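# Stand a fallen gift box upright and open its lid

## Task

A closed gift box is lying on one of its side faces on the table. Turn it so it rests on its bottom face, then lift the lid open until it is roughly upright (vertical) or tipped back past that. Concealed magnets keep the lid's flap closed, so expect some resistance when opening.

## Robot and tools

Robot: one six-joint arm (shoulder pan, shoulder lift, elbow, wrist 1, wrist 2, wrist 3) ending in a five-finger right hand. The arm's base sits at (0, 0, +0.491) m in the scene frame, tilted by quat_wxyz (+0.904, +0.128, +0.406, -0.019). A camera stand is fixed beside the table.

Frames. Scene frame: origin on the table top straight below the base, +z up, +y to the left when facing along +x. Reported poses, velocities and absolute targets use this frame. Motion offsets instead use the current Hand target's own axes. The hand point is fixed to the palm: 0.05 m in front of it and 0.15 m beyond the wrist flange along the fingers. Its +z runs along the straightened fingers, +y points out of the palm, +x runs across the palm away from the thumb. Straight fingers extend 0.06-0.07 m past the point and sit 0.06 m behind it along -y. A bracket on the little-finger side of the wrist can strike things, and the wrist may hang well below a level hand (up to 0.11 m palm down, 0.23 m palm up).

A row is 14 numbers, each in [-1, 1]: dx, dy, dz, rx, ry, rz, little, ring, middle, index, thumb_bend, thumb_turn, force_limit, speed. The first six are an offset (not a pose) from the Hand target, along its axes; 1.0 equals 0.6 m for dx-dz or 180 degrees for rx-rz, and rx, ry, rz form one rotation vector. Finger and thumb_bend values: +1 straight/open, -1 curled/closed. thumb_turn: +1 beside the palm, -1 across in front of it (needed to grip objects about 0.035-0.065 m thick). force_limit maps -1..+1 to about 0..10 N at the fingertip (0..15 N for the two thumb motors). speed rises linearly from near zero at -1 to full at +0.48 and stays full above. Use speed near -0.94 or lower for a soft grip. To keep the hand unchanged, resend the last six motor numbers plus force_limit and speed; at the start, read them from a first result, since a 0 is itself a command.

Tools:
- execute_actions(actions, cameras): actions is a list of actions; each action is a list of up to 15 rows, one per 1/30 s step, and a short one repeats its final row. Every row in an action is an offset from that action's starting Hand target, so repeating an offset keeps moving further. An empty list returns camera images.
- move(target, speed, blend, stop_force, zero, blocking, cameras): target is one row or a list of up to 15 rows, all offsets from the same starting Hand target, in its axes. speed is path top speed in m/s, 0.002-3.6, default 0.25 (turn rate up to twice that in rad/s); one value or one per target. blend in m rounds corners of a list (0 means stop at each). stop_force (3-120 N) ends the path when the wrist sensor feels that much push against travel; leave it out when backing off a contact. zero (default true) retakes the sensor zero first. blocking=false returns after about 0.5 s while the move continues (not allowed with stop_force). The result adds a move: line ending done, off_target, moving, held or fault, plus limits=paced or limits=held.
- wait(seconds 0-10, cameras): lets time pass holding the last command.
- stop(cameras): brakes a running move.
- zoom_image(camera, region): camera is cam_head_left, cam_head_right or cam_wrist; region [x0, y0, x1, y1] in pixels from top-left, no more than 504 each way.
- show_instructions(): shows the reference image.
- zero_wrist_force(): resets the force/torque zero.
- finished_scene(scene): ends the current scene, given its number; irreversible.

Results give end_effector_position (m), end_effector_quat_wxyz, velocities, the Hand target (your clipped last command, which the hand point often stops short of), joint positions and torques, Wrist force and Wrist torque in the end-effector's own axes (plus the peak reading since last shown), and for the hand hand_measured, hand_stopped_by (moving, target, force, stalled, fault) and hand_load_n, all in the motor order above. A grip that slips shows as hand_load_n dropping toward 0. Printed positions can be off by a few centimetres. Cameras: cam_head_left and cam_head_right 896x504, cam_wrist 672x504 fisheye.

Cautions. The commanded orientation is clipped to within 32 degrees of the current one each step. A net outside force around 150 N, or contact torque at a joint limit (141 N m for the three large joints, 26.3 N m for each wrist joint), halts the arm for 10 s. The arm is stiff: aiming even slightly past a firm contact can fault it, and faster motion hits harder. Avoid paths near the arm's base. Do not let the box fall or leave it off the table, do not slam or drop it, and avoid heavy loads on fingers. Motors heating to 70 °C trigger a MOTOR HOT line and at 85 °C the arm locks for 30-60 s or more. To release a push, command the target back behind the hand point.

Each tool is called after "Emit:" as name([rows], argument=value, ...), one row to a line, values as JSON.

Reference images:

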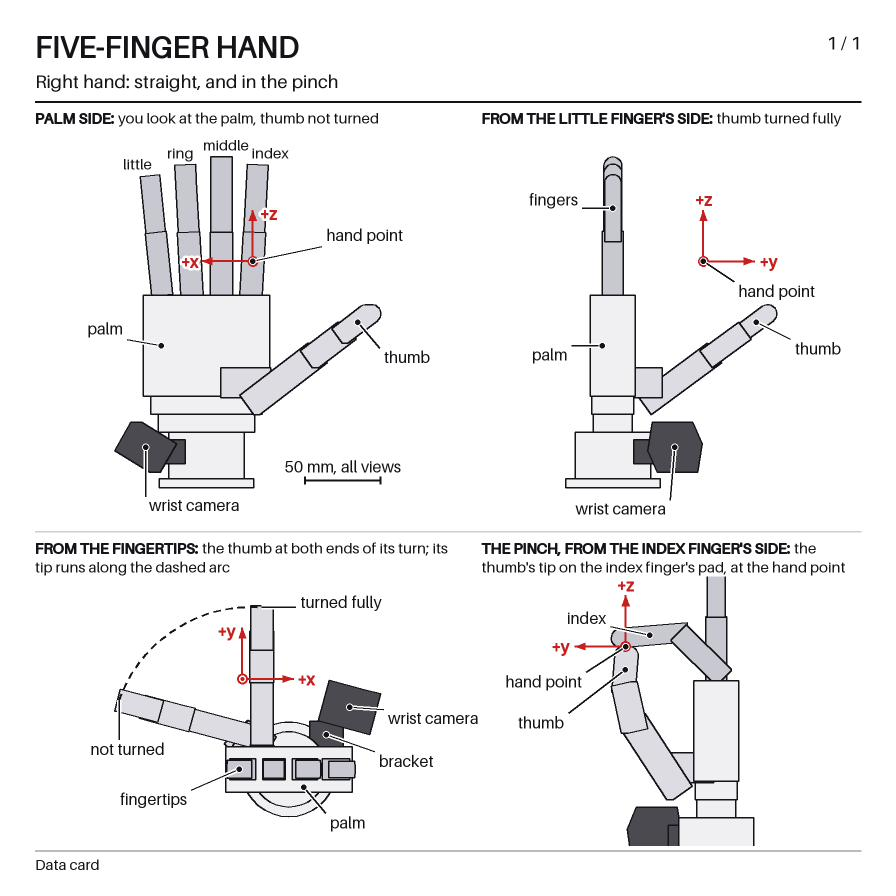

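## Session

Emit:
execute_actions(actions=[])

Scene clock: 0.00 s.
end_effector_position=(+0.4241, +0.2571, +0.2963) hand_measured=(+1.000, +1.000, +1.000, +1.000, +1.000, +1.000) hand_load_n=(+0.0, +0.0, +0.0, +0.0, +0.0, +0.0) hand_stopped_by=(target, target, target, target, target, target) hand_force_limit=0.00 hand_speed=-0.80 end_effector_quat_wxyz=(+0.238, +0.248, +0.920, +0.187)
Joint positions: [0.263 -1.334 2.486 -0.96 1.713 -1.166]
Joint velocities: within noise
Joint torques (N m): no reading
Motor temperatures (°C): [32 30 33 35 44 42]
Wrist force (N): no reading
Wrist torque (N m): no reading
Wrist force, peak (N): no reading
Hand target: +0.4241, +0.2571, +0.2963; +0.238, +0.248, +0.920, +0.187

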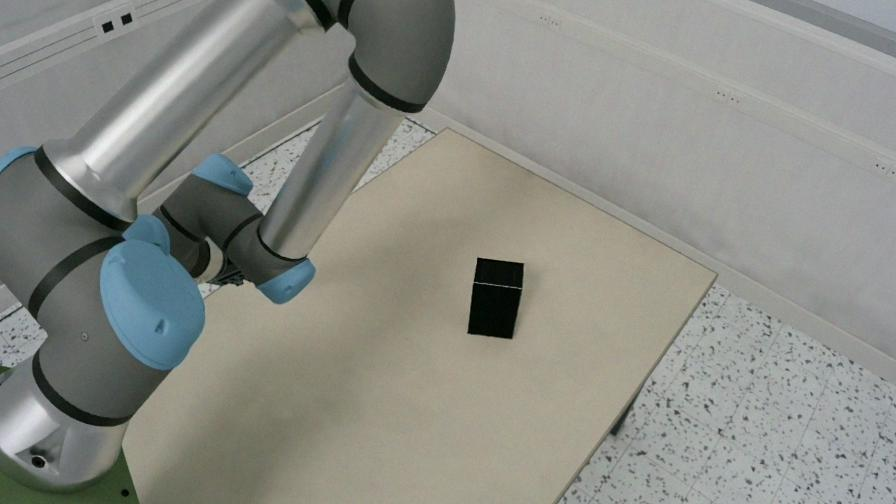

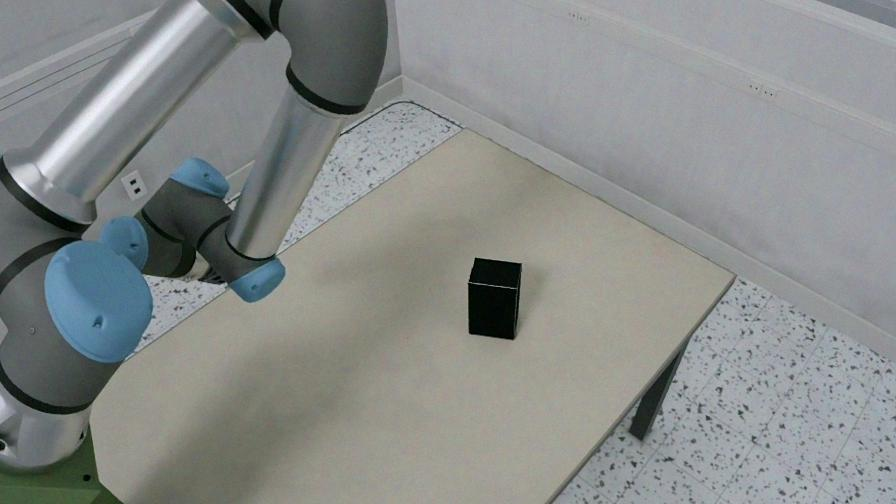

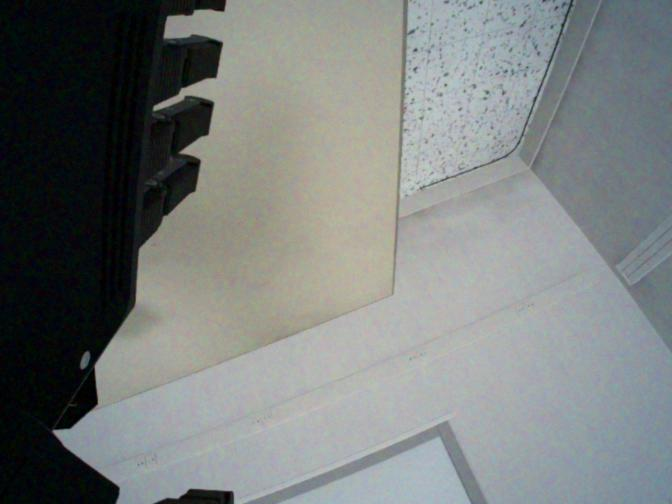

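Emit:
zoom_image(camera="cam_head_left", region=[440, 240, 560, 350])

Emit:
zoom_image(camera="cam_head_right", region=[440, 240, 560, 350])

Scaled by 4.200.

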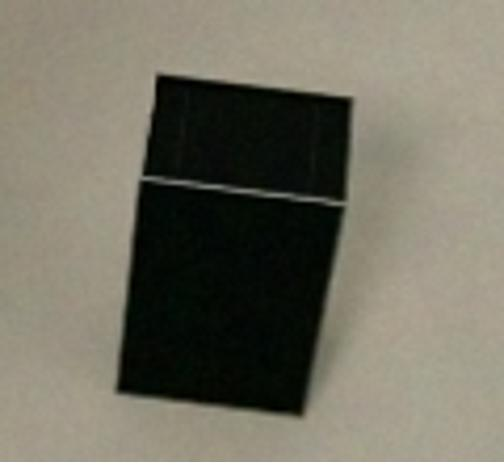

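Scaled by 4.200.

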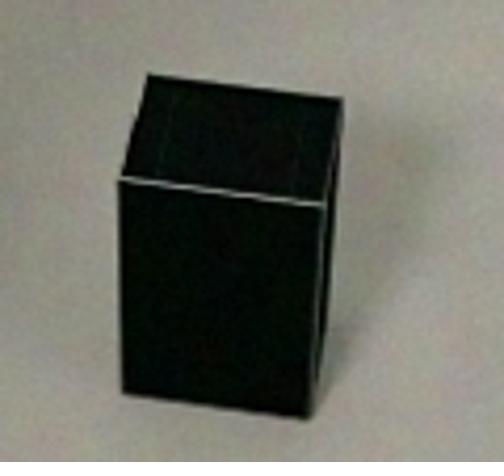

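Emit:
move(target=[-0.463,0.004,-0.0545,0.1995,-0.1887,0.848,1,1,1,1,1,1,0,-0.8], speed=0.4, cameras=["all"])

Scene clock: 20.67 s.
end_effector_position=(+0.6199, +0.1003, +0.4201) hand_measured=(+1.000, +1.000, +1.000, +1.000, +1.000, +1.000) hand_load_n=(+0.0, +0.0, +0.0, +0.0, +0.0, +0.0) hand_stopped_by=(target, target, target, target, target, target) hand_force_limit=0.00 hand_speed=-0.80 end_effector_quat_wxyz=(+0.003, +0.996, -0.084, +0.000)
Joint positions: [0.403 -1.361 1.24 0.941 2.087 1.894]
Joint torques (N m): [12.83 -37.21 -25.34 3.98 -2.39 2.35]
Wrist force (N): [0.7 -0.6 -0.3]
Wrist torque (N m): [-0.08 -0.09 -0.07]
Wrist force, peak (N): [1.4 -0.6 -0.3]
Hand target: +0.6199, +0.1003, +0.4201; +0.003, +0.996, -0.084, +0.000
Off the commanded pose: 0.000 m, 0 deg.
move: done

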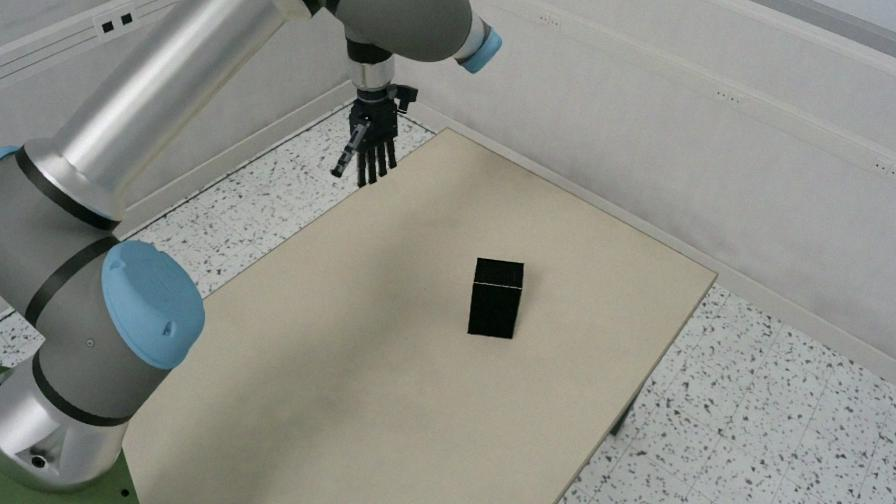

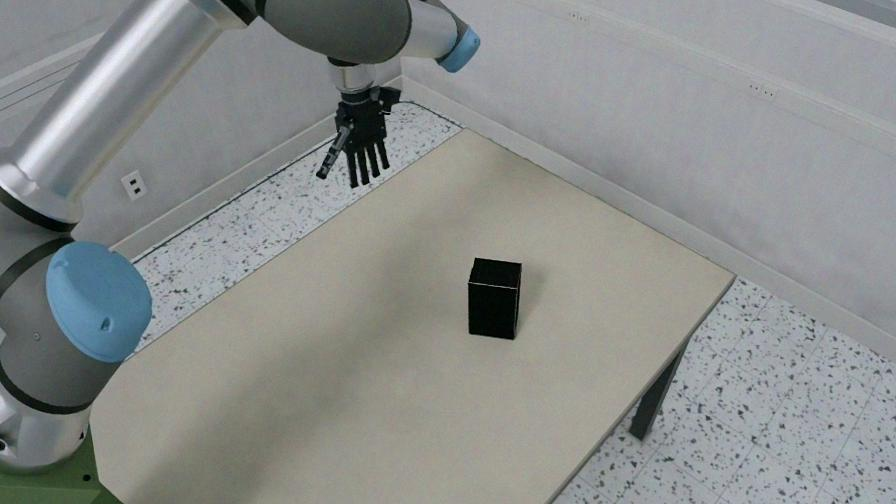

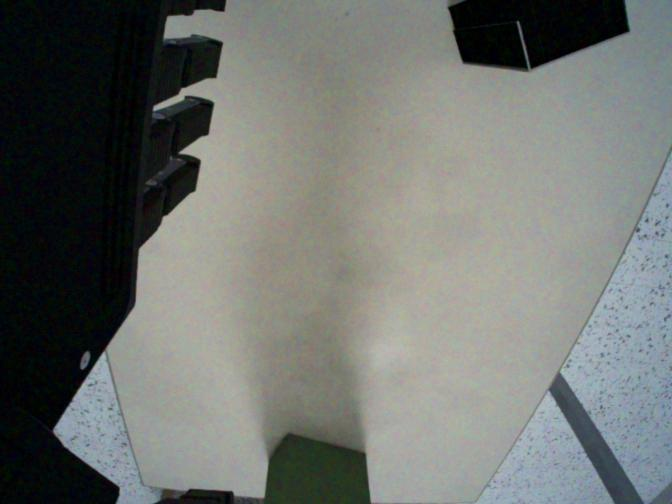

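Emit:
zoom_image(camera="cam_wrist", region=[420, 0, 660, 100])

Scaled by 2.100 from the camera's 672x504 image, which has a finer 960x720 frame.

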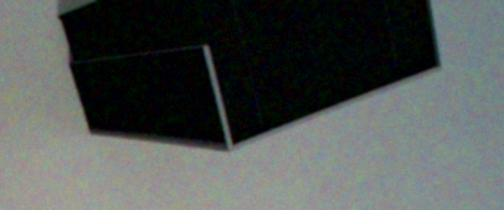

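Emit:
move(target=[0.13,0.22,0,0,0,0.053,1,1,1,1,1,1,0,-0.8], speed=0.3, cameras=["all"])

Emit:
zoom_image(camera="cam_wrist", region=[300, 0, 600, 250])

Scene clock: 27.87 s.
end_effector_position=(+0.6746, -0.0428, +0.4209) hand_measured=(+1.000, +1.000, +1.000, +1.000, +1.000, +1.000) hand_load_n=(+0.0, +0.0, +0.0, +0.0, +0.0, +0.0) hand_stopped_by=(target, target, target, target, target, target) hand_force_limit=0.00 hand_speed=-0.80 end_effector_quat_wxyz=(+0.003, +0.986, -0.167, +0.000)
Joint positions: [0.033 -1.448 1.103 1.06 1.819 1.785]
Joint torques (N m): [7.18 -44.31 -28.2 4.23 -2.13 -2.07]
Wrist force (N): [1.0 -0.8 0.2]
Wrist torque (N m): [-0.13 -0.15 0.05]
Wrist force, peak (N): [-0.3 -2.2 0.0]
Hand target: +0.6746, -0.0429, +0.4209; +0.003, +0.986, -0.167, +0.000
Off the commanded pose: 0.000 m, 0 deg.
move: done

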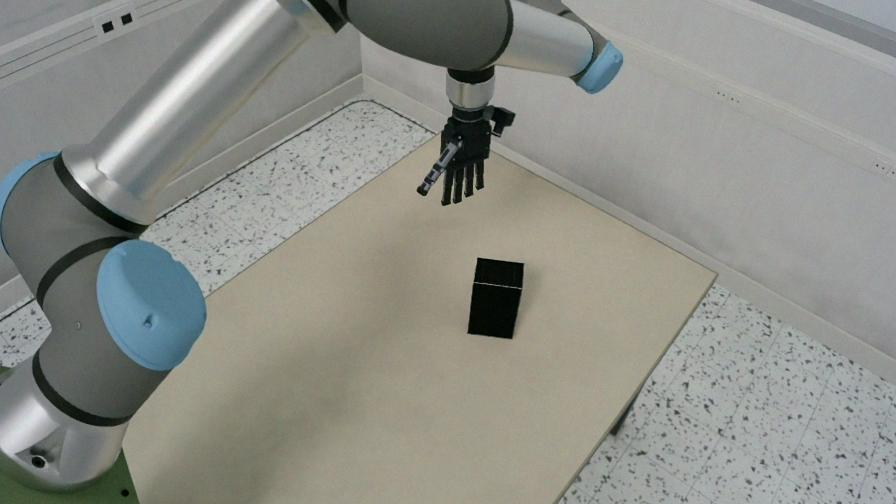

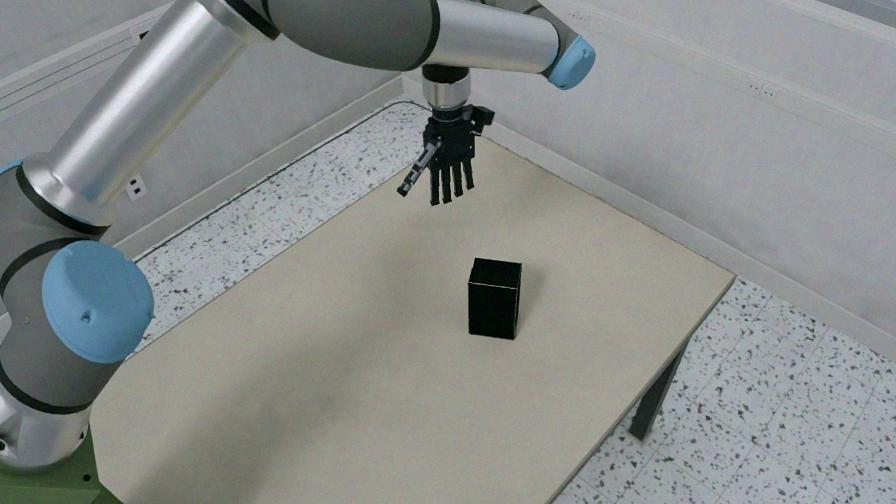

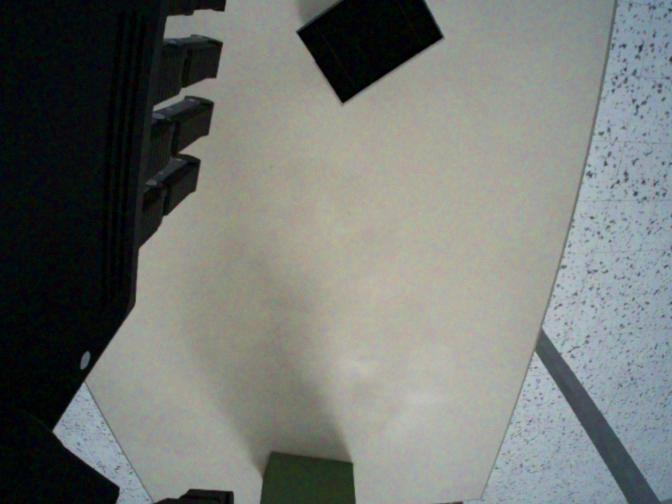

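Scaled by 1.680 from the camera's 672x504 image, which has a finer 960x720 frame.

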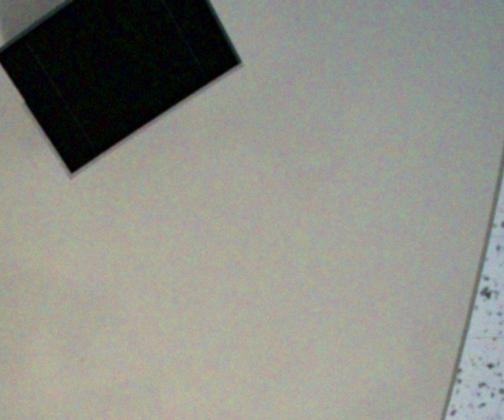

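Emit:
move(target=[0.27,-0.1,0.1,0,0,0,1,1,1,1,1,1,0,-0.8], speed=0.3, cameras=["cam_wrist"])

Emit:
zoom_image(camera="cam_wrist", region=[250, 80, 550, 330])

Scene clock: 47.70 s.
end_effector_position=(+0.8459, -0.0399, +0.3607) hand_measured=(+1.000, +1.000, +1.000, +1.000, +1.000, +1.000) hand_load_n=(+0.0, +0.0, +0.0, +0.0, +0.0, +0.0) hand_stopped_by=(target, target, target, target, target, target) hand_force_limit=0.00 hand_speed=-0.80 end_effector_quat_wxyz=(-0.015, +0.984, -0.151, +0.088)
Joint positions: [0.04 -0.878 0.035 1.378 1.79 1.717]
Joint torques (N m): [10.64 -54.44 -31.32 -0.12 -2.19 -2.07]
Wrist force (N): [1.1 -0.9 0.2]
Wrist torque (N m): [-0.14 -0.17 0.09]
Wrist force, peak (N): [1.9 -1.4 0.5]
Hand target: +0.8473, -0.0399, +0.3608; +0.003, +0.986, -0.167, +0.000
Off the commanded pose: 0.001 m, 10 deg.
elbow stopped short: the move would have taken joint 3 (elbow) straighter than the controller allows.
move: off_target
Images, in order (width x height): cam_wrist 672x504.

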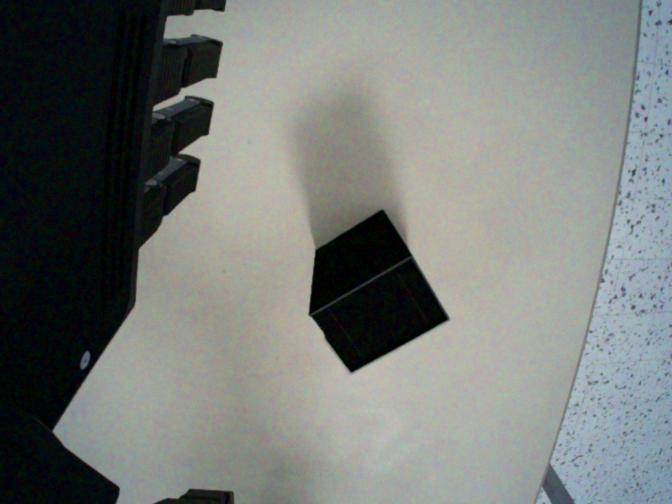

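Scaled by 1.680 from the camera's 672x504 image, which has a finer 960x720 frame.

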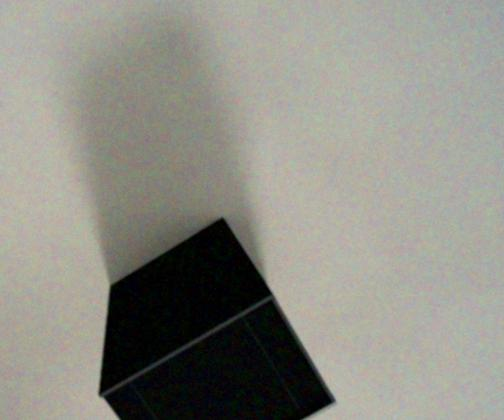

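Emit:
move(target=[-0.12,0,0.12,0,0,0,1,1,1,1,1,1,0,-0.8], speed=0.3, cameras=["cam_wrist"])

Emit:
zoom_image(camera="cam_wrist", region=[240, 120, 560, 400])

Scene clock: 56.23 s.
end_effector_position=(+0.7793, -0.0166, +0.2887) hand_measured=(+1.000, +1.000, +1.000, +1.000, +1.000, +1.000) hand_load_n=(+0.0, +0.0, +0.0, +0.0, +0.0, +0.0) hand_stopped_by=(target, target, target, target, target, target) hand_force_limit=0.00 hand_speed=-0.80 end_effector_quat_wxyz=(+0.003, +0.986, -0.167, +0.000)
Joint positions: [0.044 -0.924 0.387 1.255 1.827 1.792]
Joint torques (N m): [11.35 -66.06 -4.93 0.24 -2.19 -2]
Wrist force (N): [1.0 -1.0 -0.1]
Wrist torque (N m): [-0.12 -0.14 0.07]
Wrist force, peak (N): [2.0 -0.8 -0.5]
Hand target: +0.7793, -0.0166, +0.2887; +0.003, +0.986, -0.167, +0.000
Off the commanded pose: 0.000 m, 0 deg.
move: done
Images, in order (width x height): cam_wrist 672x504.

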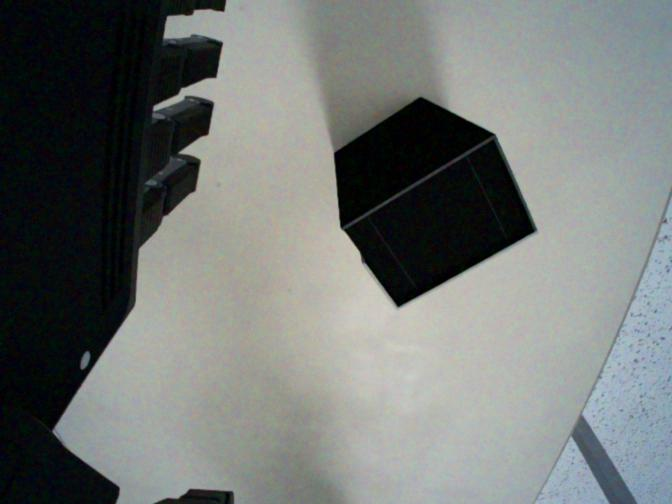

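Scaled by 1.575 from the camera's 672x504 image, which has a finer 960x720 frame.

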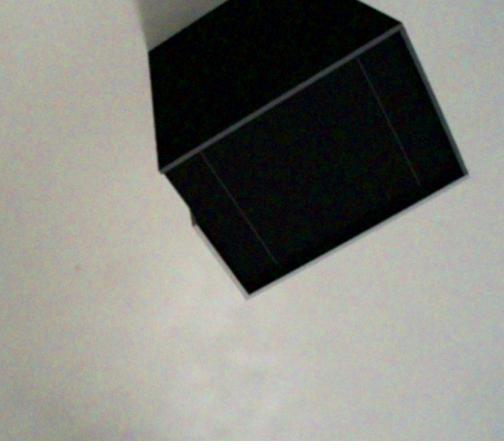

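Emit:
move(target=[0.009,0.106,-0.08,0,0,-0.776,1,1,1,1,1,-1,0,-0.5], speed=0.35, cameras=["cam_wrist","cam_head_left"])

Scene clock: 99.87 s.
end_effector_position=(+0.7635, -0.0781, +0.3370) hand_measured=(+1.000, +1.000, +1.000, +1.000, +1.000, -1.000) hand_load_n=(+0.0, +0.0, +0.0, +0.0, +0.0, +0.0) hand_stopped_by=(target, target, target, target, target, target) hand_force_limit=0.00 hand_speed=-0.50 end_effector_quat_wxyz=(+0.001, +0.497, +0.868, -0.003)
Joint positions: [-0.246 -1.459 1.25 0.899 1.606 -0.834]
Joint torques (N m): [2.23 -57.14 -26.84 4.29 -2.44 -1.9]
Wrist force (N): [0.5 -0.8 -0.5]
Wrist torque (N m): [-0.07 -0.10 0.02]
Wrist force, peak (N): [1.4 -1.1 0.1]
Hand target: +0.7635, -0.0781, +0.3370; +0.001, +0.496, +0.868, -0.003
Off the commanded pose: 0.000 m, 0 deg.
move: done
Images, in order (width x height): cam_head_left 896x504, cam_wrist 672x504.

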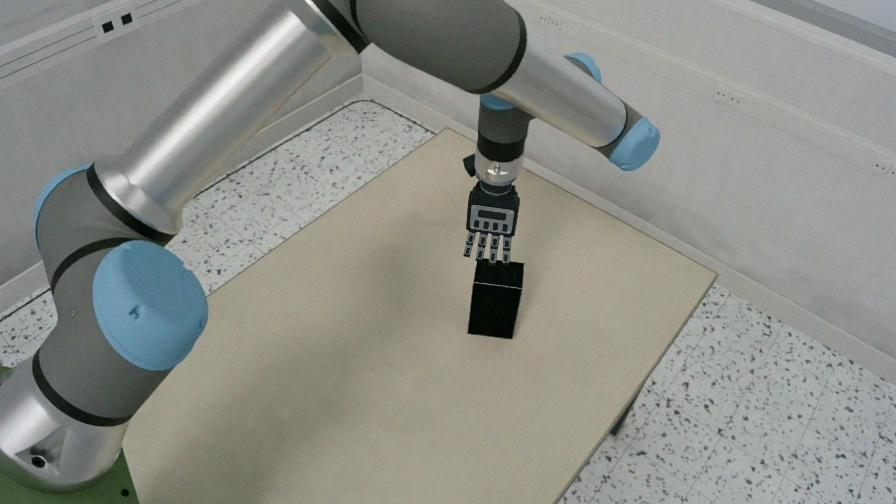

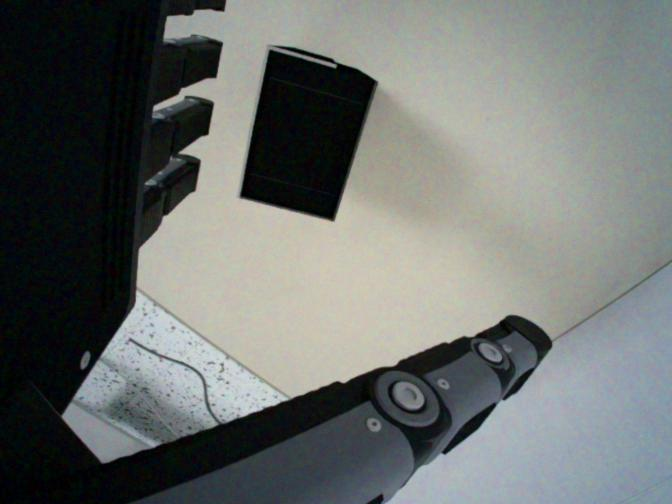

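Emit:
move([
  [0.005,-0.021,0.08,0,0,0,1,1,1,1,1,-1,0,-0.5],
  [0.005,-0.021,0.297,0,0,0,1,1,1,1,1,-1,0,-0.5],
], speed=[0.15,0.05], stop_force=4, cameras=["cam_wrist","cam_head_left"])

Scene clock: 115.00 s.
end_effector_position=(+0.7510, -0.0829, +0.1597) hand_measured=(+1.000, +1.000, +1.000, +1.000, +1.000, -1.000) hand_load_n=(+0.0, +0.0, +0.0, +0.0, +1.0, +0.0) hand_stopped_by=(target, target, target, target, target, target) hand_force_limit=0.00 hand_speed=-0.50 end_effector_quat_wxyz=(+0.001, +0.496, +0.868, -0.003)
Joint positions: [-0.273 -1.172 1.194 0.667 1.585 -0.852]
Joint torques (N m): [0.65 -55.62 3.7 4.27 0.38 -1.76]
Wrist force (N): [0.6 -0.9 -5.3]
Wrist torque (N m): [-0.25 -0.01 0.05]
Wrist force, peak (N): [0.9 -1.0 -7.7]
Hand target: +0.7510, -0.0829, +0.1597; +0.001, +0.496, +0.868, -0.003 (not the last commanded pose)
Off the commanded pose: 0.001 m, 0 deg.
move: contact; path passed 1 of 2 targets
Images, in order (width x height): cam_head_left 896x504, cam_wrist 672x504.

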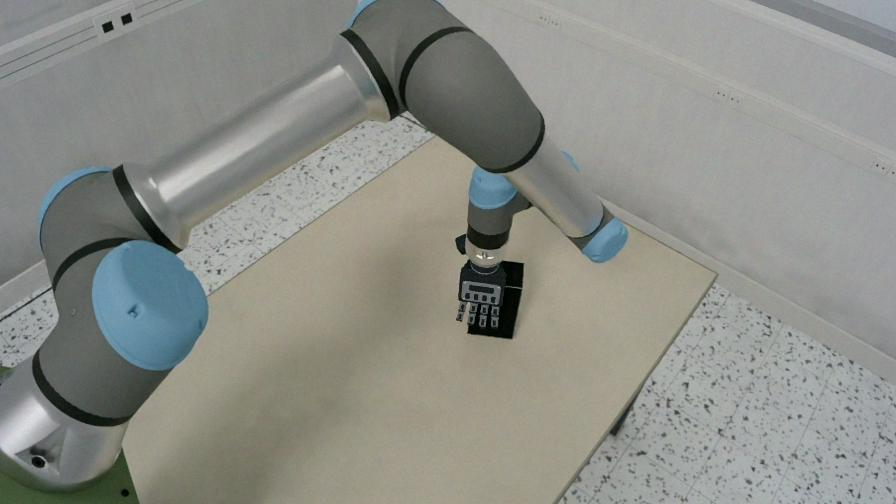

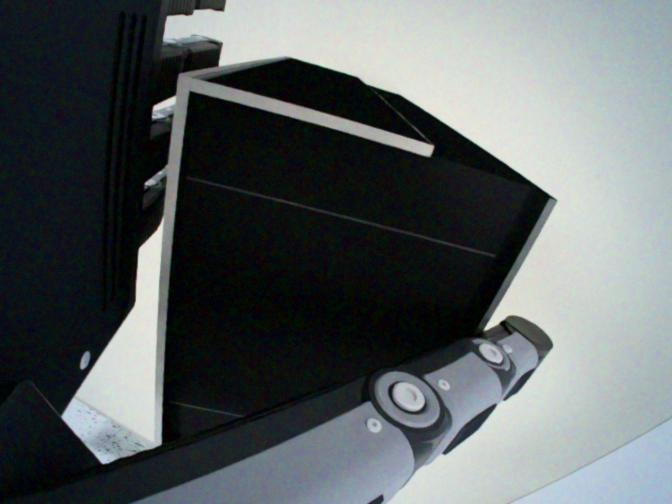

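Emit:
move(target=[0,0,-0.006,0,0,0,1,1,1,1,1,-1,0,-0.5], speed=0.05)

Emit:
move(target=[0,0,0,0,0,0,1,1,1,1,0.2,-1,0.1,-0.9], cameras=["cam_wrist"])

Scene clock: 129.10 s.
end_effector_position=(+0.7510, -0.0830, +0.1632) hand_measured=(+1.000, +1.000, +1.000, +1.000, +1.000, -1.000) hand_load_n=(+0.0, +0.0, +0.0, +0.0, +0.0, +0.0) hand_stopped_by=(target, target, target, target, target, target) hand_force_limit=0.00 hand_speed=-0.50 end_effector_quat_wxyz=(+0.001, +0.496, +0.868, -0.003)
Joint positions: [-0.273 -1.179 1.198 0.67 1.585 -0.852]
Joint torques (N m): [15.99 -57.96 2.95 4.27 2.24 0.67]
Wrist force (N): [0.7 -1.0 -0.2]
Wrist torque (N m): [-0.12 -0.09 0.05]
Wrist force, peak (N): [0.7 -1.0 -5.4]
Hand target: +0.7510, -0.0829, +0.1633; +0.001, +0.496, +0.868, -0.003
Off the commanded pose: 0.000 m, 0 deg.
move: done

Scene clock: 129.93 s.
end_effector_position=(+0.7510, -0.0829, +0.1634) hand_measured=(+1.000, +1.000, +1.000, +1.000, +0.918, -1.000) hand_load_n=(+0.0, +0.0, +0.0, +0.0, +8.0, +0.0) hand_stopped_by=(target, target, target, target, force, target) hand_force_limit=0.10 hand_speed=-0.90 end_effector_quat_wxyz=(+0.001, +0.496, +0.868, -0.003)
Joint positions: [-0.273 -1.179 1.198 0.67 1.585 -0.852]
Joint torques (N m): [17.15 -50.86 3.63 4.51 2.53 1.83]
Wrist force (N): [0.7 1.4 -6.7]
Wrist torque (N m): [-0.18 0.00 0.07]
Wrist force, peak (N): [0.9 1.4 -7.1]
Hand target: +0.7510, -0.0829, +0.1633; +0.001, +0.496, +0.868, -0.003
Off the commanded pose: 0.000 m, 0 deg.
move: done
Images, in order (width x height): cam_wrist 672x504.

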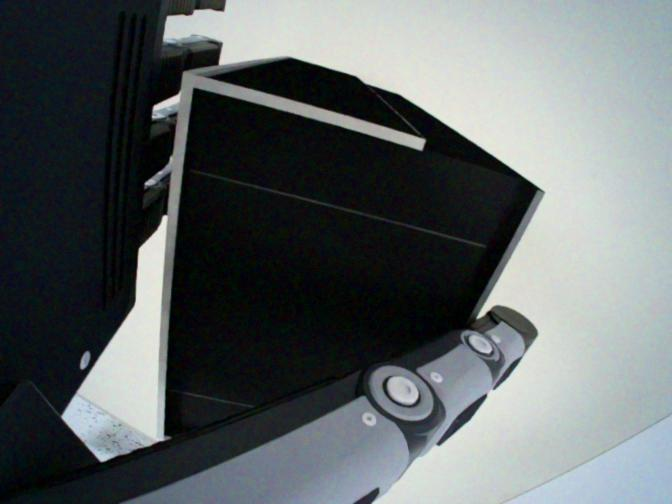

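Emit:
move(target=[0,0,-0.02,0,0,0,1,1,1,1,0.2,-1,0.1,-0.9], speed=0.04, cameras=["cam_wrist"])

Scene clock: 151.27 s.
end_effector_position=(+0.7510, -0.0829, +0.1752) hand_measured=(+1.000, +1.000, +1.000, +1.000, +0.916, -1.000) hand_load_n=(+0.0, +0.0, +0.0, +0.0, +0.0, +0.0) hand_stopped_by=(target, target, target, target, force, target) hand_force_limit=0.10 hand_speed=-0.90 end_effector_quat_wxyz=(+0.001, +0.496, +0.868, -0.003)
Joint positions: [-0.273 -1.203 1.211 0.68 1.585 -0.852]
Joint torques (N m): [19.6 -59.02 3.44 4.49 2.24 2.19]
Wrist force (N): [0.7 -0.6 -0.4]
Wrist torque (N m): [-0.05 -0.08 0.05]
Wrist force, peak (N): [0.7 1.4 -7.0]
Hand target: +0.7510, -0.0829, +0.1753; +0.001, +0.496, +0.868, -0.003
Off the commanded pose: 0.000 m, 0 deg.
move: done
Images, in order (width x height): cam_wrist 672x504.

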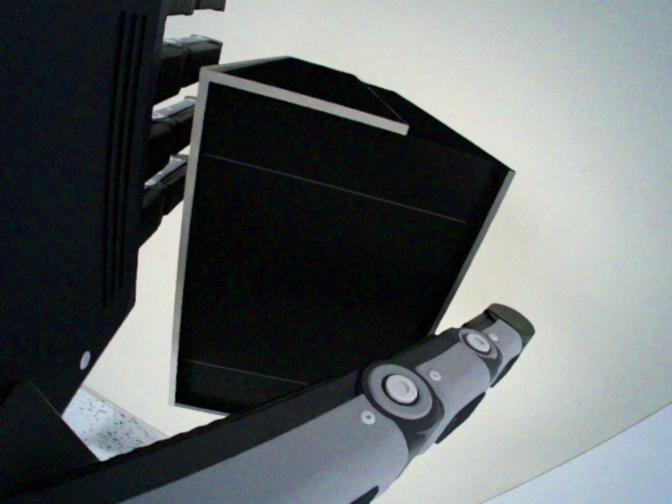

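Emit:
move([
  [0,0,-0.22,0,0,0,1,1,1,1,1,-1,0.1,-0.5],
  [0.294,-0.057,-0.22,-0.385,0.385,0.385,1,1,1,1,1,-1,0.1,-0.5],
], speed=[0.12,0.4], blend=0.02, cameras=["cam_wrist","cam_head_left"])

Scene clock: 185.17 s.
end_effector_position=(+0.6321, +0.0526, +0.3066) hand_measured=(+1.000, +1.000, +1.000, +1.000, +1.000, -1.000) hand_load_n=(-0.5, +0.0, +0.0, +0.0, +0.0, +0.5) hand_stopped_by=(target, target, target, target, target, target) hand_force_limit=0.10 hand_speed=-0.50 end_effector_quat_wxyz=(-0.184, +0.683, +0.187, +0.682)
Joint positions: [-0.371 -1.426 2.455 -1.989 0.66 1.672]
Joint torques (N m): [0.81 -26.64 -7.78 -3.19 2.66 1.83]
Wrist force (N): [2.8 -0.5 1.7]
Wrist torque (N m): [-0.28 -0.55 0.15]
Wrist force, peak (N): [3.1 -1.0 1.4]
Hand target: +0.6321, +0.0526, +0.3066; -0.184, +0.683, +0.187, +0.682
Off the commanded pose: 0.000 m, 0 deg.
move: done
Images, in order (width x height): cam_head_left 896x504, cam_wrist 672x504.

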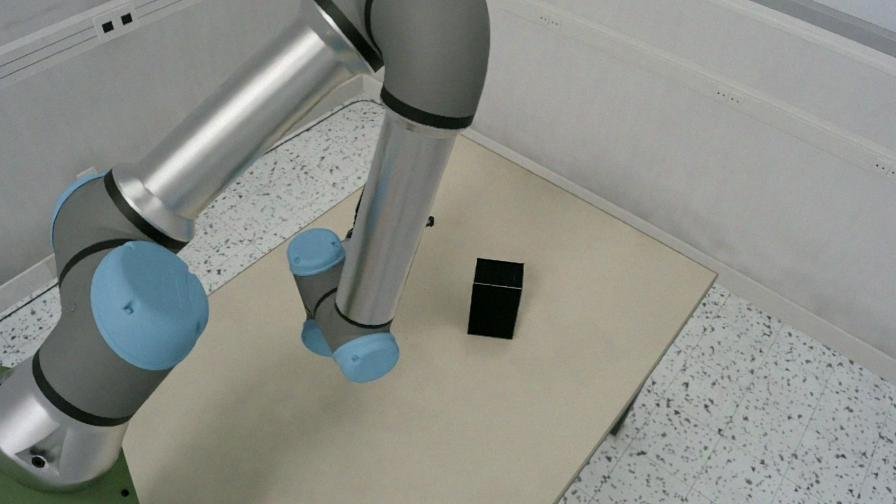

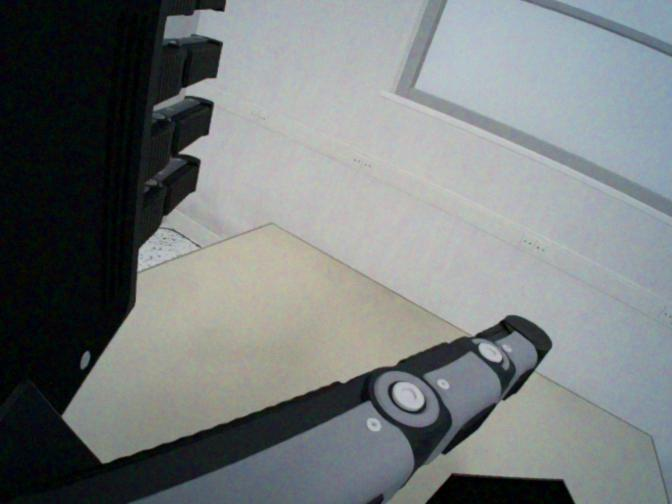

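Emit:
move(target=[-0.25,0,0,0,0,0,1,1,1,1,1,-1,0.1,-0.5], speed=0.2, cameras=["all"])

Scene clock: 190.77 s.
end_effector_position=(+0.6321, +0.0518, +0.1567) hand_measured=(+1.000, +1.000, +1.000, +1.000, +1.000, -1.000) hand_load_n=(+0.0, +0.0, +0.0, +0.0, +0.0, +0.0) hand_stopped_by=(target, target, target, target, target, target) hand_force_limit=0.10 hand_speed=-0.50 end_effector_quat_wxyz=(-0.184, +0.683, +0.187, +0.682)
Joint positions: [-0.351 -0.985 2.169 -2.124 0.671 1.645]
Joint torques (N m): [18.58 -27.14 -4.55 0.54 2.27 -1.9]
Wrist force (N): [2.8 -0.5 1.6]
Wrist torque (N m): [-0.23 -0.58 0.25]
Wrist force, peak (N): [3.8 -0.6 1.6]
Hand target: +0.6321, +0.0518, +0.1566; -0.184, +0.683, +0.187, +0.682
Off the commanded pose: 0.000 m, 0 deg.
move: done

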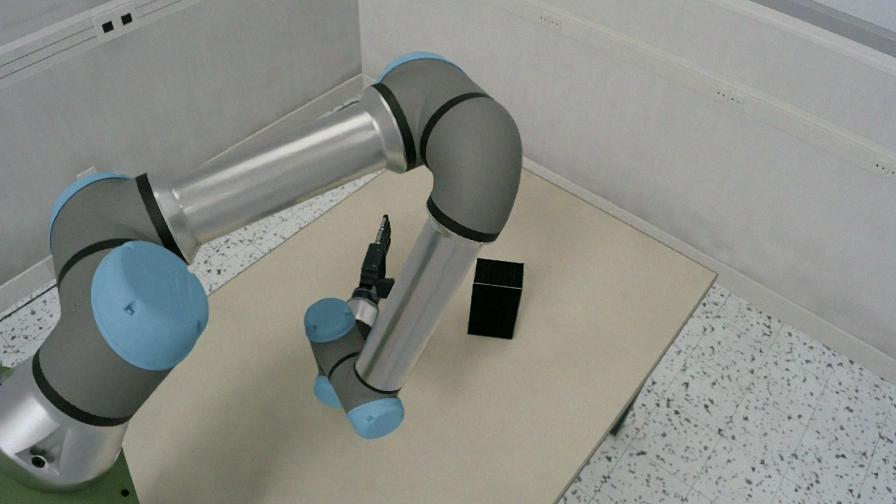

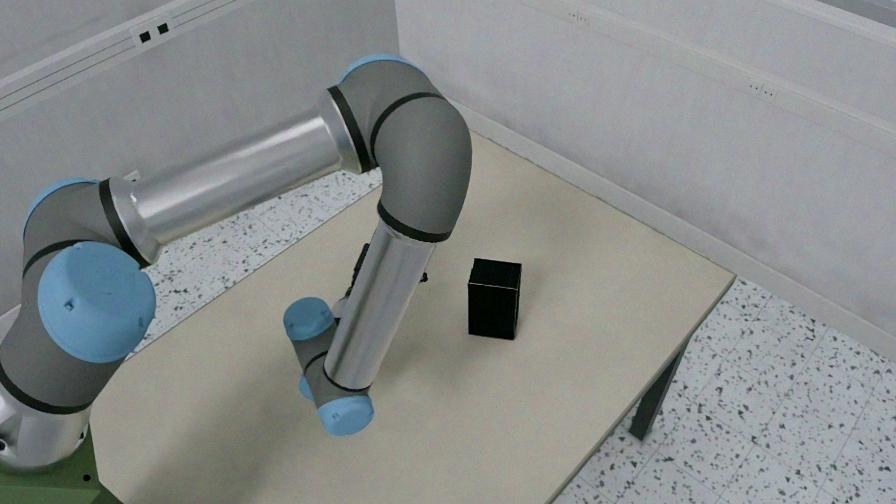

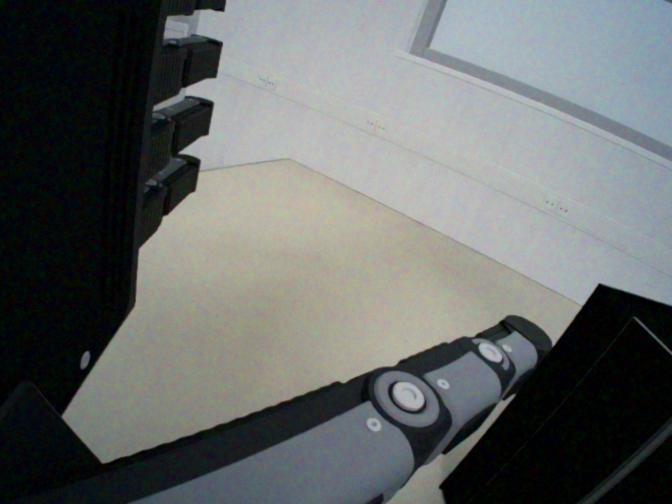

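Emit:
zoom_image(camera="cam_wrist", region=[432, 264, 672, 504])

Scaled by 2.100 from the camera's 672x504 image, which has a finer 960x720 frame.

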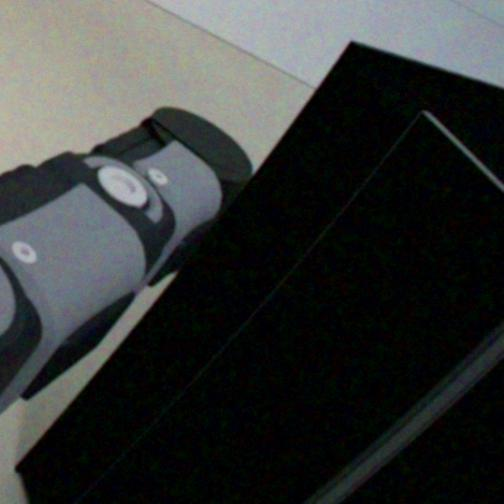

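Emit:
move([
  [-0.0695,0,0,0,0,0,1,1,1,1,1,-1,0.1,-0.5],
  [-0.0695,0.15,0,0,0,0,1,1,1,1,1,-1,0.1,-0.5],
], speed=0.12, cameras=["cam_wrist","cam_head_left"])

Scene clock: 199.10 s.
end_effector_position=(+0.6776, -0.0259, +0.1153) hand_measured=(+1.000, +1.000, +1.000, +1.000, +1.000, -1.000) hand_load_n=(+0.0, +0.0, +0.0, +0.0, +0.0, -1.0) hand_stopped_by=(target, target, target, target, target, target) hand_force_limit=0.10 hand_speed=-0.50 end_effector_quat_wxyz=(-0.184, +0.683, +0.187, +0.682)
Joint positions: [-0.451 -0.951 1.992 -2.092 0.617 1.785]
Joint torques (N m): [-1.67 -44.34 -9.93 0.54 -2.01 2.15]
Wrist force (N): [3.6 -1.1 1.1]
Wrist torque (N m): [-0.28 -0.59 0.14]
Wrist force, peak (N): [3.6 -1.2 1.2]
Hand target: +0.6777, -0.0260, +0.1153; -0.184, +0.683, +0.187, +0.682
Off the commanded pose: 0.000 m, 0 deg.
move: done
Images, in order (width x height): cam_head_left 896x504, cam_wrist 672x504.

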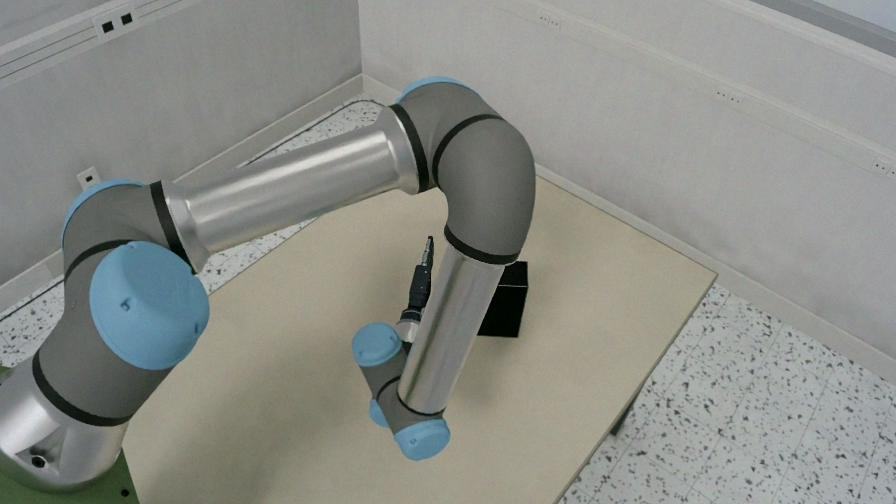

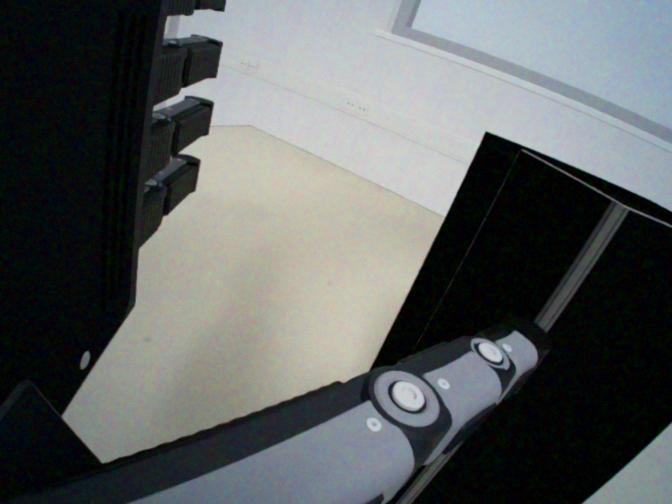

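Emit:
move(target=[0,0.07,0,0,0,0,1,1,1,1,1,-1,0.1,-0.5], speed=0.05, stop_force=3, cameras=["cam_wrist"])

Scene clock: 208.07 s.
end_effector_position=(+0.6990, -0.0622, +0.1155) hand_measured=(+1.000, +1.000, +1.000, +1.000, +1.000, -1.000) hand_load_n=(+0.0, +0.0, +0.0, +0.0, +0.0, +0.5) hand_stopped_by=(target, target, target, target, target, target) hand_force_limit=0.10 hand_speed=-0.50 end_effector_quat_wxyz=(-0.184, +0.683, +0.187, +0.682)
Joint positions: [-0.494 -0.971 1.941 -2.076 0.596 1.852]
Joint torques (N m): [-3.88 -45.22 -8.89 0.45 -1.84 2.2]
Wrist force (N): [3.1 -1.1 1.7]
Wrist torque (N m): [-0.34 -0.58 0.16]
Wrist force, peak (N): [3.7 -1.7 1.2]
Hand target: +0.6990, -0.0622, +0.1155; -0.184, +0.683, +0.187, +0.682
Off the commanded pose: 0.000 m, 0 deg.
move: done
Images, in order (width x height): cam_wrist 672x504.

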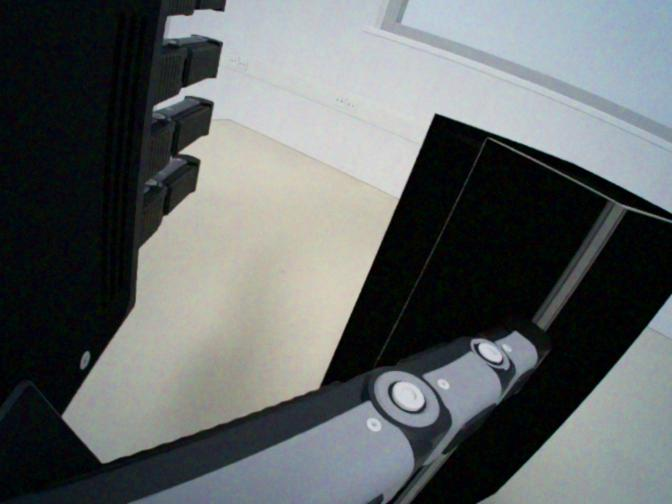

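Emit:
move([
  [0,-0.06,0,0,0,0,1,1,1,1,1,-1,0.1,-0.5],
  [0,-0.06,-0.06,0,0,0,1,1,1,1,1,-1,0.1,-0.5],
], speed=0.1, cameras=["cam_wrist","cam_head_left"])

Scene clock: 213.57 s.
end_effector_position=(+0.6497, -0.0494, +0.1154) hand_measured=(+1.000, +1.000, +1.000, +1.000, +1.000, -1.000) hand_load_n=(+0.0, +0.0, +0.0, +0.0, +0.0, +0.5) hand_stopped_by=(target, target, target, target, target, target) hand_force_limit=0.10 hand_speed=-0.50 end_effector_quat_wxyz=(-0.184, +0.683, +0.187, +0.682)
Joint positions: [-0.514 -0.923 2.043 -2.253 0.588 1.884]
Joint torques (N m): [-3.85 -29.87 17.38 -3.76 -1.7 2.14]
Wrist force (N): [2.7 -0.5 1.6]
Wrist torque (N m): [-0.25 -0.54 0.15]
Wrist force, peak (N): [3.1 -1.0 2.1]
Hand target: +0.6497, -0.0494, +0.1154; -0.184, +0.683, +0.187, +0.682
Off the commanded pose: 0.000 m, 0 deg.
move: done
Images, in order (width x height): cam_head_left 896x504, cam_wrist 672x504.

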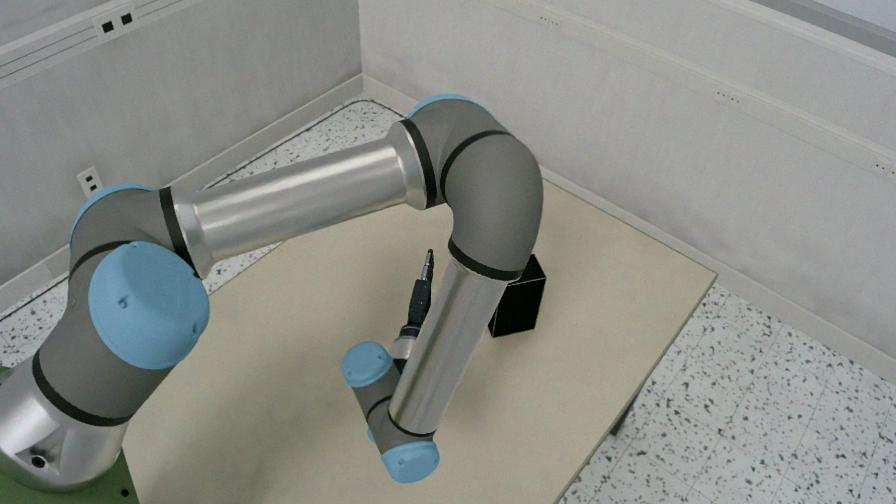

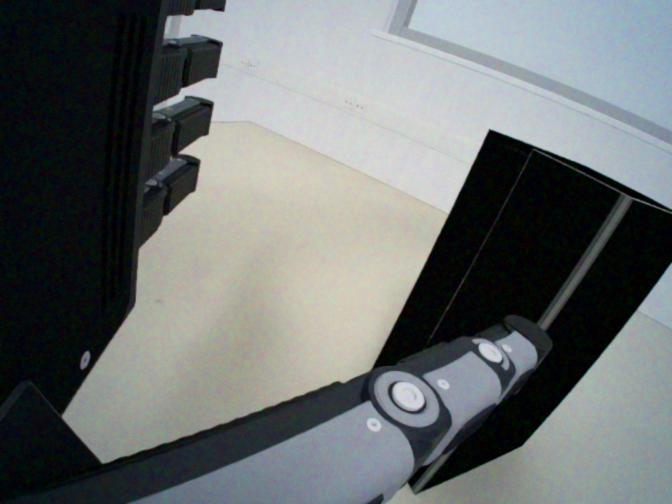

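Emit:
move(target=[-0.058,0.0165,-0.0455,0.111,0,0,1,1,1,1,1,-1,0.1,-0.5], speed=0.1, cameras=["cam_wrist","cam_head_left"])

Scene clock: 236.33 s.
end_effector_position=(+0.6312, -0.0720, +0.0808) hand_measured=(+1.000, +1.000, +1.000, +1.000, +1.000, -1.000) hand_load_n=(+0.0, +0.0, -0.5, +0.5, +0.0, +0.0) hand_stopped_by=(target, target, target, target, target, target) hand_force_limit=0.10 hand_speed=-0.50 end_effector_quat_wxyz=(-0.300, +0.641, +0.303, +0.639)
Joint positions: [-0.638 -0.716 1.834 -3.068 0.297 2.687]
Joint torques (N m): [-8.09 -31.56 -9.63 -4.11 3.99 1.82]
Wrist force (N): [2.8 -0.8 1.9]
Wrist torque (N m): [-0.29 -0.54 0.18]
Wrist force, peak (N): [3.4 -1.1 1.8]
Hand target: +0.6312, -0.0720, +0.0808; -0.300, +0.641, +0.303, +0.639
Off the commanded pose: 0.000 m, 0 deg.
move: done
Images, in order (width x height): cam_head_left 896x504, cam_wrist 672x504.

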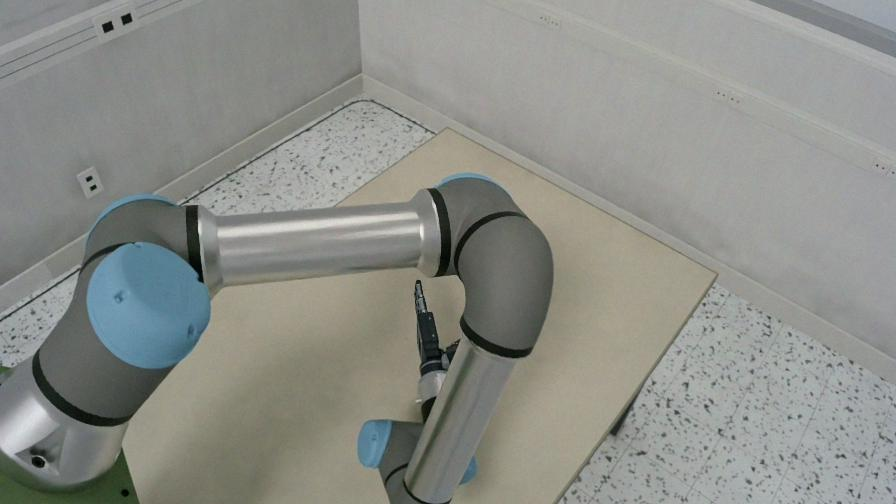

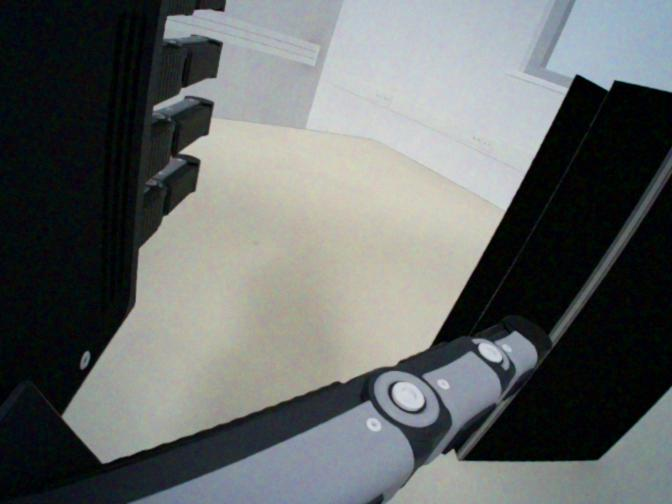

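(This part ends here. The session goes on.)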